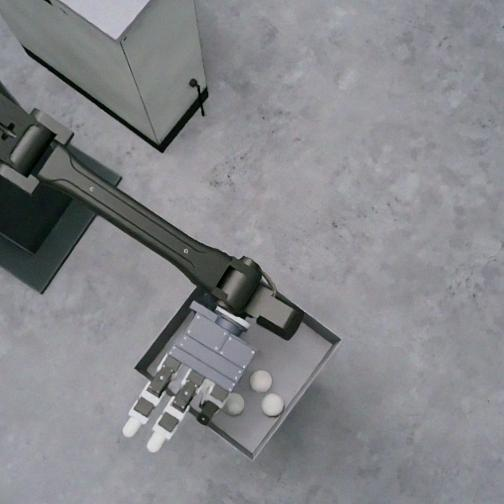

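Request:
move --arm3 '{"joints":{"joint3_rad":2.74,"joint4_rad":-1.52},"min_time_s":3}' --arm1 '{"joints":{"joint1_rad":-1.592,"joint2_rad":2.58},"min_time_s":1.5}' --cameras '["arm2_cam_wrist","cam_gap_1","arm1_cam_wrist"]'

Request:
zoom_image --camera "cam_gap_1" --region '[220, 100, 360, 240]'

Scene clock: 2507.13 s.
Joint torques (N m): arm1=[-0.26 -24.23 10.93 -0.12 1.25 0.01] | arm2=[1.49 -19.14 9.96 0.95 1.02 -0.02] | arm3=[2.43 -24.29 12.59 0.49 1.16 0]
Heat: arm1: hottest joint2_rad 34 °C; arm2: hottest joint2_rad 38 °C; arm3: hottest joint2_rad 34 °C.
move: arm1 done; arm3 done
Joint velocities: within noise
arm1.joint_positions: joint1_rad=-1.575 joint2_rad=+2.562 joint3_rad=+2.738 joint4_rad=-1.521 joint5_rad=+1.501 joint6_rad=-1.778 hand_index_mcp=-0.132 hand_index_abd=-0.102 hand_index_pip=-0.390 hand_index_dip=+0.713 hand_middle_mcp=+0.745 hand_middle_abd=+0.000 hand_middle_pip=+0.576 hand_middle_dip=+0.696 hand_ring_mcp=+0.746 hand_ring_abd=+0.000 hand_ring_pip=+0.576 hand_ring_dip=+0.696 hand_thumb_cmc=-0.581 hand_thumb_axl=+0.678 hand_thumb_mcp=+0.222 hand_thumb_ipl=+0.197 hand_current_limit=+0.400 hand_speed=-0.900
arm1.joint_status: all done
arm1.hand_state: blocked,goal,blocked,goal,goal,goal,goal,goal,goal,goal,goal,goal,goal,goal,blocked,blocked
arm1.index_mcp_current_ma: 385
arm1.index_abd_current_ma: 1
arm1.index_pip_current_ma: 29
arm1.index_dip_current_ma: 12
arm1.middle_mcp_current_ma: -4
arm1.middle_abd_current_ma: 0
arm1.middle_pip_current_ma: 0
arm1.middle_dip_current_ma: 0
arm1.ring_mcp_current_ma: -3
arm1.ring_abd_current_ma: 0
arm1.ring_pip_current_ma: 0
arm1.ring_dip_current_ma: 0
arm1.thumb_cmc_current_ma: -5
arm1.thumb_axl_current_ma: 0
arm1.thumb_mcp_current_ma: 385
arm1.thumb_ipl_current_ma: 45
arm1.hand_goal_index_mcp: -0.300
arm1.hand_goal_index_abd: -0.106
arm1.hand_goal_index_pip: -0.420
arm1.hand_goal_index_dip: 0.696
arm1.hand_goal_middle_mcp: 0.754
arm1.hand_goal_middle_abd: 0.000
arm1.hand_goal_middle_pip: 0.576
arm1.hand_goal_middle_dip: 0.696
arm1.hand_goal_ring_mcp: 0.754
arm1.hand_goal_ring_abd: 0.000
arm1.hand_goal_ring_pip: 0.576
arm1.hand_goal_ring_dip: 0.696
arm1.hand_goal_thumb_cmc: -0.570
arm1.hand_goal_thumb_axl: 0.678
arm1.hand_goal_thumb_mcp: 0.100
arm1.hand_goal_thumb_ipl: 0.168
arm1.hand: x=-0.7778 y=-0.0079 z=+1.0241 quat_wxyz=(+0.041, -0.023, +0.727, -0.685) (m; scene frame)
arm1.hand_target: x=-0.7769 y=-0.0213 z=+1.0226 quat_wxyz=(+0.038, -0.013, +0.727, -0.685) (m; scene frame)
arm1.hand_status: not commanded
arm2: as last shown
arm2.ring_pip_current_ma: -1
arm3.joint_positions: joint1_rad=-1.543 joint2_rad=+2.581 joint3_rad=+2.690 joint4_rad=-1.512 joint5_rad=+1.563 joint6_rad=-1.853 hand_index_mcp=-0.130 hand_index_abd=-0.103 hand_index_pip=+0.065 hand_index_dip=+0.699 hand_middle_mcp=+0.973 hand_middle_abd=-0.001 hand_middle_pip=+0.575 hand_middle_dip=+0.696 hand_ring_mcp=+0.973 hand_ring_abd=-0.002 hand_ring_pip=+0.575 hand_ring_dip=+0.693 hand_thumb_cmc=-0.568 hand_thumb_axl=+0.677 hand_thumb_mcp=+0.297 hand_thumb_ipl=+0.170 hand_current_limit=+0.400 hand_speed=-0.600
arm3.joint_status: all done
arm3.hand_state: goal,goal,goal,goal,goal,goal,goal,goal,goal,goal,goal,goal,goal,goal,goal,goal
arm3.index_mcp_current_ma: -6
arm3.index_abd_current_ma: 1
arm3.index_pip_current_ma: 1
arm3.index_dip_current_ma: 1
arm3.middle_mcp_current_ma: -3
arm3.middle_abd_current_ma: 0
arm3.middle_pip_current_ma: 0
arm3.middle_dip_current_ma: 0
arm3.ring_mcp_current_ma: -4
arm3.ring_abd_current_ma: 0
arm3.ring_pip_current_ma: 0
arm3.ring_dip_current_ma: -1
arm3.thumb_cmc_current_ma: 0
arm3.thumb_axl_current_ma: 0
arm3.thumb_mcp_current_ma: -1
arm3.thumb_ipl_current_ma: 1
arm3.hand_goal_index_mcp: -0.120
arm3.hand_goal_index_abd: -0.106
arm3.hand_goal_index_pip: 0.062
arm3.hand_goal_index_dip: 0.696
arm3.hand_goal_middle_mcp: 0.980
arm3.hand_goal_middle_abd: 0.000
arm3.hand_goal_middle_pip: 0.576
arm3.hand_goal_middle_dip: 0.696
arm3.hand_goal_ring_mcp: 0.980
arm3.hand_goal_ring_abd: 0.000
arm3.hand_goal_ring_pip: 0.576
arm3.hand_goal_ring_dip: 0.696
arm3.hand_goal_thumb_cmc: -0.570
arm3.hand_goal_thumb_axl: 0.678
arm3.hand_goal_thumb_mcp: 0.300
arm3.hand_goal_thumb_ipl: 0.168
arm3.hand: x=+2.3828 y=-0.1616 z=+0.9794 quat_wxyz=(-0.003, -0.078, +0.705, -0.704) (m; scene frame)
arm3.hand_target: x=+2.3889 y=-0.1501 z=+0.9852 quat_wxyz=(+0.011, -0.074, +0.705, -0.705) (m; scene frame)
arm3.hand_status: not commanded
pictures: arm1_cam_wrist, arm2_cam_wrist, cam_gap_1
camera_calibration:
arm1_cam_wrist: T_world_to_cam=[[0.784773, 0.0470583, -0.617995, 1.2821], [0.38047, 0.750546, 0.540299, -0.299516], [0.489259, -0.659141, 0.571104, -0.0867982], [0, 0, 0, 1]] pos_world=[-0.849735, 0.107255, 1.00373]
arm2_cam_wrist: T_world_to_cam=[[0.826793, 0.250775, 0.503513, 0.128823], [0.505039, -0.725092, -0.468165, 0.841888], [0.247689, 0.641369, -0.726152, 0.972121], [0, 0, 0, 1]] pos_world=[-0.772481, -0.0453476, 1.03519]

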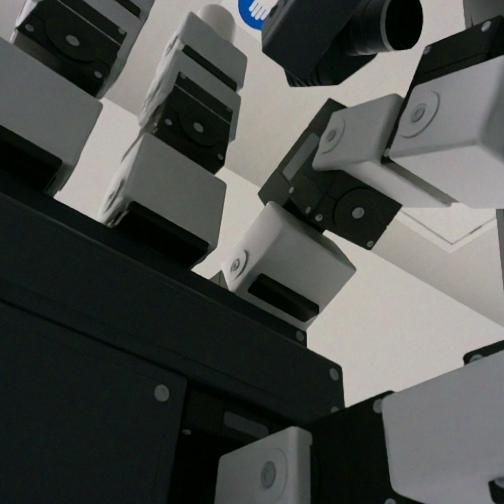

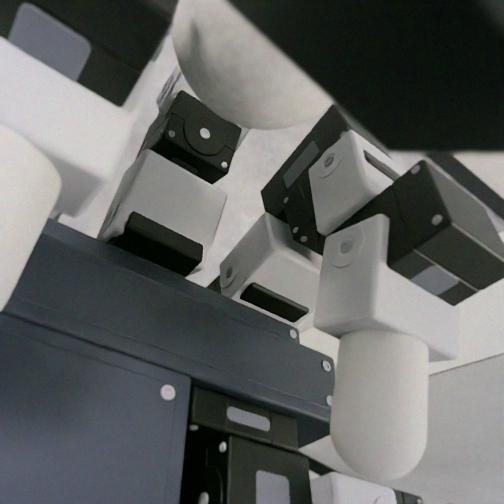

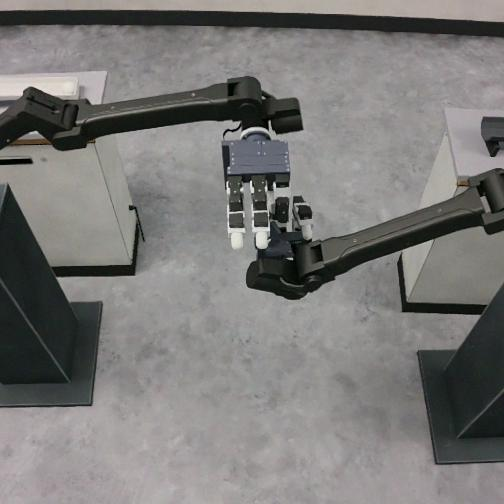

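Scaled by 3.600.

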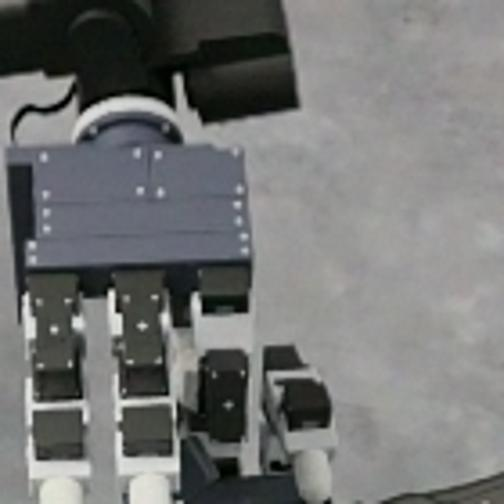

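Request:
move --arm1 '{"joints":{"hand_speed":-0.4,"hand_index_mcp":0.03,"hand_thumb_mcp":0.29}}' --cameras '["arm2_cam_wrist","cam_gap_1"]'

Request:
zoom_image --camera "cam_gap_1" --region '[220, 100, 360, 240]'

Scene clock: 2510.40 s.
Joint torques (N m): arm1=[-0.21 -24.18 10.95 -0.08 1.25 0] | arm2=[1.32 -19.37 9.98 1.03 1.07 -0.05] | arm3=[2.43 -24.35 12.59 0.27 1.15 -0.01]
Heat: arm1: hottest joint2_rad 34 °C; arm2: hottest joint2_rad 38 °C; arm3: hottest joint2_rad 34 °C.
move: arm1 done
Joint velocities: within noise
arm1.joint_positions: joint1_rad=-1.576 joint2_rad=+2.562 joint3_rad=+2.738 joint4_rad=-1.521 joint5_rad=+1.501 joint6_rad=-1.778 hand_index_mcp=+0.021 hand_index_abd=-0.103 hand_index_pip=-0.415 hand_index_dip=+0.699 hand_middle_mcp=+0.745 hand_middle_abd=+0.000 hand_middle_pip=+0.576 hand_middle_dip=+0.696 hand_ring_mcp=+0.746 hand_ring_abd=+0.000 hand_ring_pip=+0.576 hand_ring_dip=+0.696 hand_thumb_cmc=-0.574 hand_thumb_axl=+0.678 hand_thumb_mcp=+0.288 hand_thumb_ipl=+0.170 hand_current_limit=+0.400 hand_speed=-0.400
arm1.joint_status: all done
arm1.hand_state: goal,goal,goal,goal,goal,goal,goal,goal,goal,goal,goal,goal,goal,goal,goal,goal
arm1.index_mcp_current_ma: -4
arm1.index_abd_current_ma: 1
arm1.index_pip_current_ma: 1
arm1.index_dip_current_ma: 1
arm1.middle_mcp_current_ma: -4
arm1.middle_abd_current_ma: 0
arm1.middle_pip_current_ma: 0
arm1.middle_dip_current_ma: 0
arm1.ring_mcp_current_ma: -3
arm1.ring_abd_current_ma: 0
arm1.ring_pip_current_ma: 0
arm1.ring_dip_current_ma: 0
arm1.thumb_cmc_current_ma: -1
arm1.thumb_axl_current_ma: 0
arm1.thumb_mcp_current_ma: -1
arm1.thumb_ipl_current_ma: 1
arm1.hand_goal_index_mcp: 0.030
arm1.hand_goal_index_abd: -0.106
arm1.hand_goal_index_pip: -0.420
arm1.hand_goal_index_dip: 0.696
arm1.hand_goal_middle_mcp: 0.754
arm1.hand_goal_middle_abd: 0.000
arm1.hand_goal_middle_pip: 0.576
arm1.hand_goal_middle_dip: 0.696
arm1.hand_goal_ring_mcp: 0.754
arm1.hand_goal_ring_abd: 0.000
arm1.hand_goal_ring_pip: 0.576
arm1.hand_goal_ring_dip: 0.696
arm1.hand_goal_thumb_cmc: -0.570
arm1.hand_goal_thumb_axl: 0.678
arm1.hand_goal_thumb_mcp: 0.290
arm1.hand_goal_thumb_ipl: 0.168
arm1.hand: x=-0.7779 y=-0.0082 z=+1.0241 quat_wxyz=(+0.041, -0.023, +0.727, -0.685) (m; scene frame)
arm1.hand_target: x=-0.7769 y=-0.0214 z=+1.0226 quat_wxyz=(+0.038, -0.013, +0.727, -0.685) (m; scene frame)
arm1.hand_status: not commanded
arm2, arm3: as last shown
arm2.joint_positions: joint1_rad=+1.632 joint2_rad=+2.423 joint3_rad=+1.938 joint4_rad=-0.611 joint5_rad=+1.390 joint6_rad=+1.183 hand_index_mcp=-0.340 hand_index_abd=+0.001 hand_index_pip=-0.882 hand_index_dip=+0.408 hand_middle_mcp=+0.430 hand_middle_abd=-0.002 hand_middle_pip=-0.076 hand_middle_dip=+0.694 hand_ring_mcp=-0.340 hand_ring_abd=+0.001 hand_ring_pip=-0.882 hand_ring_dip=+0.409 hand_thumb_cmc=+0.723 hand_thumb_axl=+0.677 hand_thumb_mcp=+0.226 hand_thumb_ipl=+0.168 hand_current_limit=+0.400 hand_speed=-0.600
arm2.index_mcp_current_ma: 7
arm2.index_abd_current_ma: 2
arm2.index_pip_current_ma: -1
arm2.middle_mcp_current_ma: 91
arm2.middle_pip_current_ma: 19
arm2.ring_pip_current_ma: -2
arm2.hand: x=-0.7381 y=+0.0818 z=+0.9818 quat_wxyz=(-0.099, -0.034, +0.761, +0.641) (m; scene frame)
arm2.hand_target: x=-0.7462 y=+0.0847 z=+0.9930 quat_wxyz=(-0.118, -0.012, +0.759, +0.640) (m; scene frame)
pictures: arm2_cam_wrist, cam_gap_1
camera_calibration:
arm2_cam_wrist: T_world_to_cam=[[0.827039, 0.251392, 0.502801, 0.129844], [0.504934, -0.725342, -0.467888, 0.841321], [0.247079, 0.640843, -0.726823, 0.972078], [0, 0, 0, 1]] pos_world=[-0.772379, -0.0453461, 1.03489]

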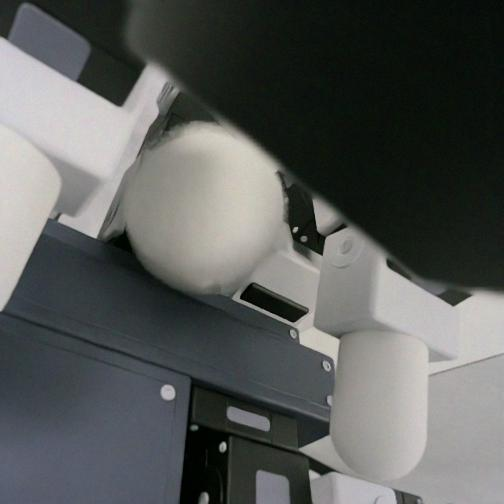

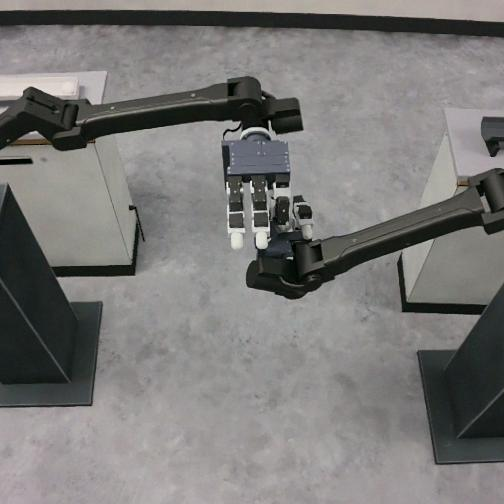

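Scaled by 3.600.

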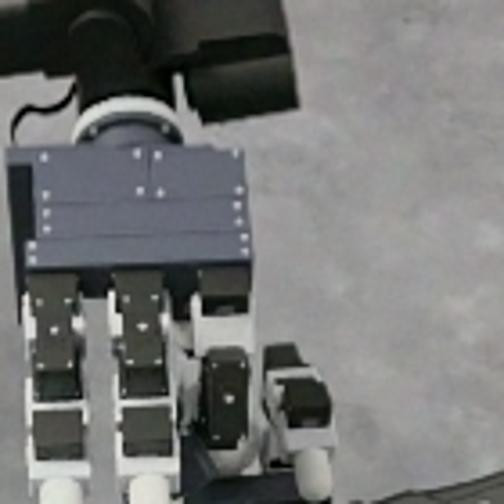

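Request:
wait --seconds 0.5 --cameras '["arm2_cam_wrist"]'

Scene clock: 2512.07 s.
Joint torques (N m): arm1=[-0.32 -24.35 10.91 -0.06 1.26 0.01] | arm2=[1.26 -19.14 9.96 0.88 1.05 -0.06] | arm3=[2.43 -24.41 12.56 0.28 1.16 -0.01]
Heat: arm1: hottest joint2_rad 34 °C; arm2: hottest joint2_rad 38 °C; arm3: hottest joint2_rad 34 °C.
Joint velocities: within noise
arm1.joint_positions: joint1_rad=-1.576 joint2_rad=+2.562 joint3_rad=+2.738 joint4_rad=-1.521 joint5_rad=+1.501 joint6_rad=-1.778 hand_index_mcp=+0.021 hand_index_abd=-0.103 hand_index_pip=-0.417 hand_index_dip=+0.699 hand_middle_mcp=+0.745 hand_middle_abd=+0.000 hand_middle_pip=+0.576 hand_middle_dip=+0.696 hand_ring_mcp=+0.746 hand_ring_abd=+0.000 hand_ring_pip=+0.576 hand_ring_dip=+0.696 hand_thumb_cmc=-0.574 hand_thumb_axl=+0.678 hand_thumb_mcp=+0.288 hand_thumb_ipl=+0.170 hand_current_limit=+0.400 hand_speed=-0.400
arm1.joint_status: all done
arm1.hand_state: goal,goal,goal,goal,goal,goal,goal,goal,goal,goal,goal,goal,goal,goal,goal,goal
arm1.index_mcp_current_ma: -4
arm1.index_abd_current_ma: 0
arm1.index_pip_current_ma: 1
arm1.index_dip_current_ma: 1
arm1.middle_mcp_current_ma: -4
arm1.middle_abd_current_ma: 0
arm1.middle_pip_current_ma: 0
arm1.middle_dip_current_ma: 0
arm1.ring_mcp_current_ma: -3
arm1.ring_abd_current_ma: 0
arm1.ring_pip_current_ma: 0
arm1.ring_dip_current_ma: 0
arm1.thumb_cmc_current_ma: -1
arm1.thumb_axl_current_ma: 0
arm1.thumb_mcp_current_ma: -1
arm1.thumb_ipl_current_ma: 1
arm1.hand_goal_index_mcp: 0.030
arm1.hand_goal_index_abd: -0.106
arm1.hand_goal_index_pip: -0.420
arm1.hand_goal_index_dip: 0.696
arm1.hand_goal_middle_mcp: 0.754
arm1.hand_goal_middle_abd: 0.000
arm1.hand_goal_middle_pip: 0.576
arm1.hand_goal_middle_dip: 0.696
arm1.hand_goal_ring_mcp: 0.754
arm1.hand_goal_ring_abd: 0.000
arm1.hand_goal_ring_pip: 0.576
arm1.hand_goal_ring_dip: 0.696
arm1.hand_goal_thumb_cmc: -0.570
arm1.hand_goal_thumb_axl: 0.678
arm1.hand_goal_thumb_mcp: 0.290
arm1.hand_goal_thumb_ipl: 0.168
arm1.hand: x=-0.7779 y=-0.0082 z=+1.0241 quat_wxyz=(+0.041, -0.023, +0.727, -0.685) (m; scene frame)
arm1.hand_target: x=-0.7769 y=-0.0214 z=+1.0226 quat_wxyz=(+0.038, -0.013, +0.727, -0.685) (m; scene frame)
arm1.hand_status: not commanded
arm2.joint_positions: joint1_rad=+1.632 joint2_rad=+2.423 joint3_rad=+1.938 joint4_rad=-0.611 joint5_rad=+1.390 joint6_rad=+1.183 hand_index_mcp=-0.340 hand_index_abd=+0.001 hand_index_pip=-0.882 hand_index_dip=+0.408 hand_middle_mcp=+0.430 hand_middle_abd=-0.002 hand_middle_pip=-0.076 hand_middle_dip=+0.694 hand_ring_mcp=-0.340 hand_ring_abd=+0.001 hand_ring_pip=-0.882 hand_ring_dip=+0.409 hand_thumb_cmc=+0.723 hand_thumb_axl=+0.677 hand_thumb_mcp=+0.226 hand_thumb_ipl=+0.168 hand_current_limit=+0.400 hand_speed=-0.600
arm2.joint_status: not commanded
arm2.hand_state: goal,goal,goal,goal,goal,goal,goal,goal,goal,goal,goal,goal,goal,goal,goal,goal
arm2.index_mcp_current_ma: 7
arm2.index_abd_current_ma: 2
arm2.index_pip_current_ma: -1
arm2.index_dip_current_ma: 9
arm2.middle_mcp_current_ma: 87
arm2.middle_abd_current_ma: -8
arm2.middle_pip_current_ma: 19
arm2.middle_dip_current_ma: -9
arm2.ring_mcp_current_ma: 8
arm2.ring_abd_current_ma: 2
arm2.ring_pip_current_ma: -2
arm2.ring_dip_current_ma: 11
arm2.thumb_cmc_current_ma: 39
arm2.thumb_axl_current_ma: -4
arm2.thumb_mcp_current_ma: -1
arm2.thumb_ipl_current_ma: -2
arm2.hand_goal_index_mcp: -0.342
arm2.hand_goal_index_abd: 0.000
arm2.hand_goal_index_pip: -0.882
arm2.hand_goal_index_dip: 0.406
arm2.hand_goal_middle_mcp: 0.412
arm2.hand_goal_middle_abd: 0.000
arm2.hand_goal_middle_pip: -0.080
arm2.hand_goal_middle_dip: 0.696
arm2.hand_goal_ring_mcp: -0.342
arm2.hand_goal_ring_abd: 0.000
arm2.hand_goal_ring_pip: -0.882
arm2.hand_goal_ring_dip: 0.406
arm2.hand_goal_thumb_cmc: 0.714
arm2.hand_goal_thumb_axl: 0.678
arm2.hand_goal_thumb_mcp: 0.226
arm2.hand_goal_thumb_ipl: 0.168
arm2.hand: x=-0.7381 y=+0.0818 z=+0.9818 quat_wxyz=(-0.099, -0.034, +0.761, +0.641) (m; scene frame)
arm2.hand_target: x=-0.7462 y=+0.0847 z=+0.9930 quat_wxyz=(-0.118, -0.012, +0.759, +0.640) (m; scene frame)
arm2.hand_status: not commanded
arm3.joint_positions: joint1_rad=-1.543 joint2_rad=+2.581 joint3_rad=+2.690 joint4_rad=-1.512 joint5_rad=+1.563 joint6_rad=-1.853 hand_index_mcp=-0.130 hand_index_abd=-0.103 hand_index_pip=+0.065 hand_index_dip=+0.699 hand_middle_mcp=+0.973 hand_middle_abd=-0.001 hand_middle_pip=+0.575 hand_middle_dip=+0.696 hand_ring_mcp=+0.973 hand_ring_abd=-0.002 hand_ring_pip=+0.575 hand_ring_dip=+0.693 hand_thumb_cmc=-0.568 hand_thumb_axl=+0.677 hand_thumb_mcp=+0.297 hand_thumb_ipl=+0.170 hand_current_limit=+0.400 hand_speed=-0.600
arm3.joint_status: not commanded
arm3.hand_state: goal,goal,goal,goal,goal,goal,goal,goal,goal,goal,goal,goal,goal,goal,goal,goal
arm3.index_mcp_current_ma: -6
arm3.index_abd_current_ma: 1
arm3.index_pip_current_ma: 1
arm3.index_dip_current_ma: 1
arm3.middle_mcp_current_ma: -3
arm3.middle_abd_current_ma: 0
arm3.middle_pip_current_ma: 0
arm3.middle_dip_current_ma: 0
arm3.ring_mcp_current_ma: -4
arm3.ring_abd_current_ma: 0
arm3.ring_pip_current_ma: 0
arm3.ring_dip_current_ma: -1
arm3.thumb_cmc_current_ma: 0
arm3.thumb_axl_current_ma: 0
arm3.thumb_mcp_current_ma: -1
arm3.thumb_ipl_current_ma: 1
arm3.hand_goal_index_mcp: -0.120
arm3.hand_goal_index_abd: -0.106
arm3.hand_goal_index_pip: 0.062
arm3.hand_goal_index_dip: 0.696
arm3.hand_goal_middle_mcp: 0.980
arm3.hand_goal_middle_abd: 0.000
arm3.hand_goal_middle_pip: 0.576
arm3.hand_goal_middle_dip: 0.696
arm3.hand_goal_ring_mcp: 0.980
arm3.hand_goal_ring_abd: 0.000
arm3.hand_goal_ring_pip: 0.576
arm3.hand_goal_ring_dip: 0.696
arm3.hand_goal_thumb_cmc: -0.570
arm3.hand_goal_thumb_axl: 0.678
arm3.hand_goal_thumb_mcp: 0.300
arm3.hand_goal_thumb_ipl: 0.168
arm3.hand: x=+2.3828 y=-0.1616 z=+0.9794 quat_wxyz=(-0.003, -0.078, +0.705, -0.704) (m; scene frame)
arm3.hand_target: x=+2.3889 y=-0.1501 z=+0.9852 quat_wxyz=(+0.011, -0.074, +0.705, -0.705) (m; scene frame)
arm3.hand_status: not commanded
wait: 0.50 s; at rest from the start
pictures: arm2_cam_wrist
camera_calibration:
arm2_cam_wrist: T_world_to_cam=[[0.82722, 0.251371, 0.502514, 0.13028], [0.50473, -0.725415, -0.467997, 0.841272], [0.24689, 0.64077, -0.726952, 0.972062], [0, 0, 0, 1]] pos_world=[-0.772378, -0.0453459, 1.03489]

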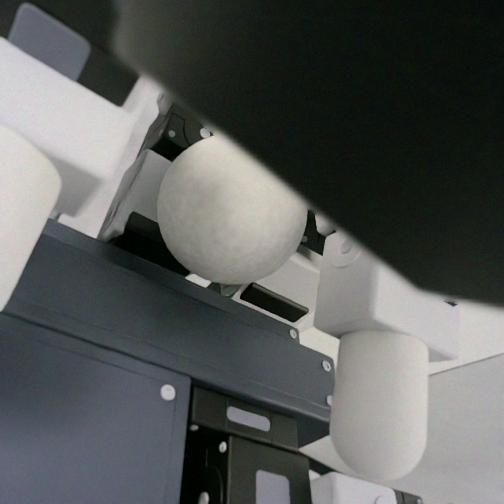

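Request:
move --arm1 '{"target":[-0.80,-0.010,1.10,0.041,-0.008,0.728,-0.685],"speed":0.08}' --cameras '["arm2_cam_wrist"]'

Scene clock: 2516.17 s.
Joint torques (N m): arm1=[0.79 -27.75 12.83 -0.58 1.38 -0.13] | arm2=[1.61 -19.25 9.47 0.94 1.05 0.12] | arm3=[2.37 -24.35 12.56 0.29 1.15 -0.01]
Heat: arm1: hottest joint2_rad 34 °C; arm2: hottest joint2_rad 38 °C; arm3: hottest joint2_rad 34 °C.
move: arm1 off_target
Joint velocities: within noise
arm1.joint_positions: joint1_rad=-1.576 joint2_rad=+2.518 joint3_rad=+2.738 joint4_rad=-1.640 joint5_rad=+1.498 joint6_rad=-1.738 hand_index_mcp=+0.022 hand_index_abd=-0.082 hand_index_pip=-0.418 hand_index_dip=+0.699 hand_middle_mcp=+0.745 hand_middle_abd=+0.000 hand_middle_pip=+0.576 hand_middle_dip=+0.696 hand_ring_mcp=+0.746 hand_ring_abd=+0.000 hand_ring_pip=+0.576 hand_ring_dip=+0.696 hand_thumb_cmc=-0.572 hand_thumb_axl=+0.678 hand_thumb_mcp=+0.288 hand_thumb_ipl=+0.170 hand_current_limit=+0.400 hand_speed=-0.400
arm1.joint_status: not commanded
arm1.hand_state: goal,blocked,goal,goal,goal,goal,goal,goal,goal,goal,goal,goal,goal,goal,goal,goal
arm1.index_mcp_current_ma: -4
arm1.index_abd_current_ma: 16
arm1.index_pip_current_ma: 0
arm1.index_dip_current_ma: 1
arm1.middle_mcp_current_ma: -4
arm1.middle_abd_current_ma: 0
arm1.middle_pip_current_ma: 0
arm1.middle_dip_current_ma: 0
arm1.ring_mcp_current_ma: -3
arm1.ring_abd_current_ma: 0
arm1.ring_pip_current_ma: 0
arm1.ring_dip_current_ma: 0
arm1.thumb_cmc_current_ma: 0
arm1.thumb_axl_current_ma: 0
arm1.thumb_mcp_current_ma: -1
arm1.thumb_ipl_current_ma: 0
arm1.hand_goal_index_mcp: 0.030
arm1.hand_goal_index_abd: -0.106
arm1.hand_goal_index_pip: -0.420
arm1.hand_goal_index_dip: 0.696
arm1.hand_goal_middle_mcp: 0.754
arm1.hand_goal_middle_abd: 0.000
arm1.hand_goal_middle_pip: 0.576
arm1.hand_goal_middle_dip: 0.696
arm1.hand_goal_ring_mcp: 0.754
arm1.hand_goal_ring_abd: 0.000
arm1.hand_goal_ring_pip: 0.576
arm1.hand_goal_ring_dip: 0.696
arm1.hand_goal_thumb_cmc: -0.570
arm1.hand_goal_thumb_axl: 0.678
arm1.hand_goal_thumb_mcp: 0.290
arm1.hand_goal_thumb_ipl: 0.168
arm1.hand: x=-0.7977 y=-0.0092 z=+1.0533 quat_wxyz=(+0.027, -0.034, +0.728, -0.684) (m; scene frame)
arm1.hand_target: x=-0.8016 y=-0.0103 z=+1.0989 quat_wxyz=(+0.048, -0.014, +0.727, -0.685) (m; scene frame)
arm1.hand_status: off_target (0.047 m and 3.4 deg from the pose sent, 0.079 m and 1.7 deg at the start)
arm2, arm3: as last shown
arm2.joint_positions: joint1_rad=+1.632 joint2_rad=+2.423 joint3_rad=+1.947 joint4_rad=-0.611 joint5_rad=+1.390 joint6_rad=+1.168 hand_index_mcp=-0.340 hand_index_abd=+0.001 hand_index_pip=-0.882 hand_index_dip=+0.408 hand_middle_mcp=+0.430 hand_middle_abd=-0.002 hand_middle_pip=-0.076 hand_middle_dip=+0.694 hand_ring_mcp=-0.340 hand_ring_abd=+0.001 hand_ring_pip=-0.882 hand_ring_dip=+0.409 hand_thumb_cmc=+0.723 hand_thumb_axl=+0.677 hand_thumb_mcp=+0.226 hand_thumb_ipl=+0.168 hand_current_limit=+0.400 hand_speed=-0.600
arm2.hand: x=-0.7409 y=+0.0814 z=+0.9855 quat_wxyz=(-0.097, -0.037, +0.760, +0.641) (m; scene frame)
pictures: arm2_cam_wrist
camera_calibration:
arm2_cam_wrist: T_world_to_cam=[[0.823593, 0.252354, 0.507949, 0.122715], [0.509261, -0.723284, -0.466384, 0.845754], [0.249697, 0.642789, -0.724205, 0.974818], [0, 0, 0, 1]] pos_world=[-0.775185, -0.0458503, 1.03808]

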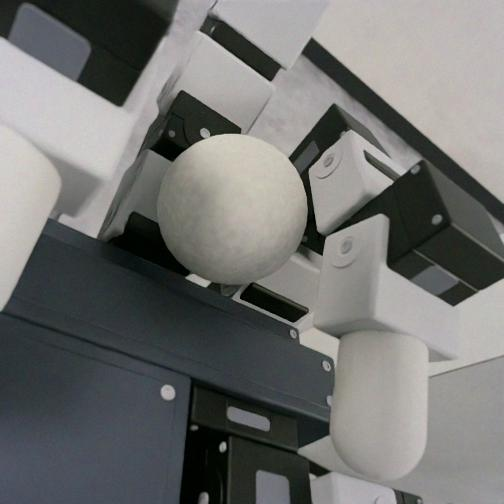

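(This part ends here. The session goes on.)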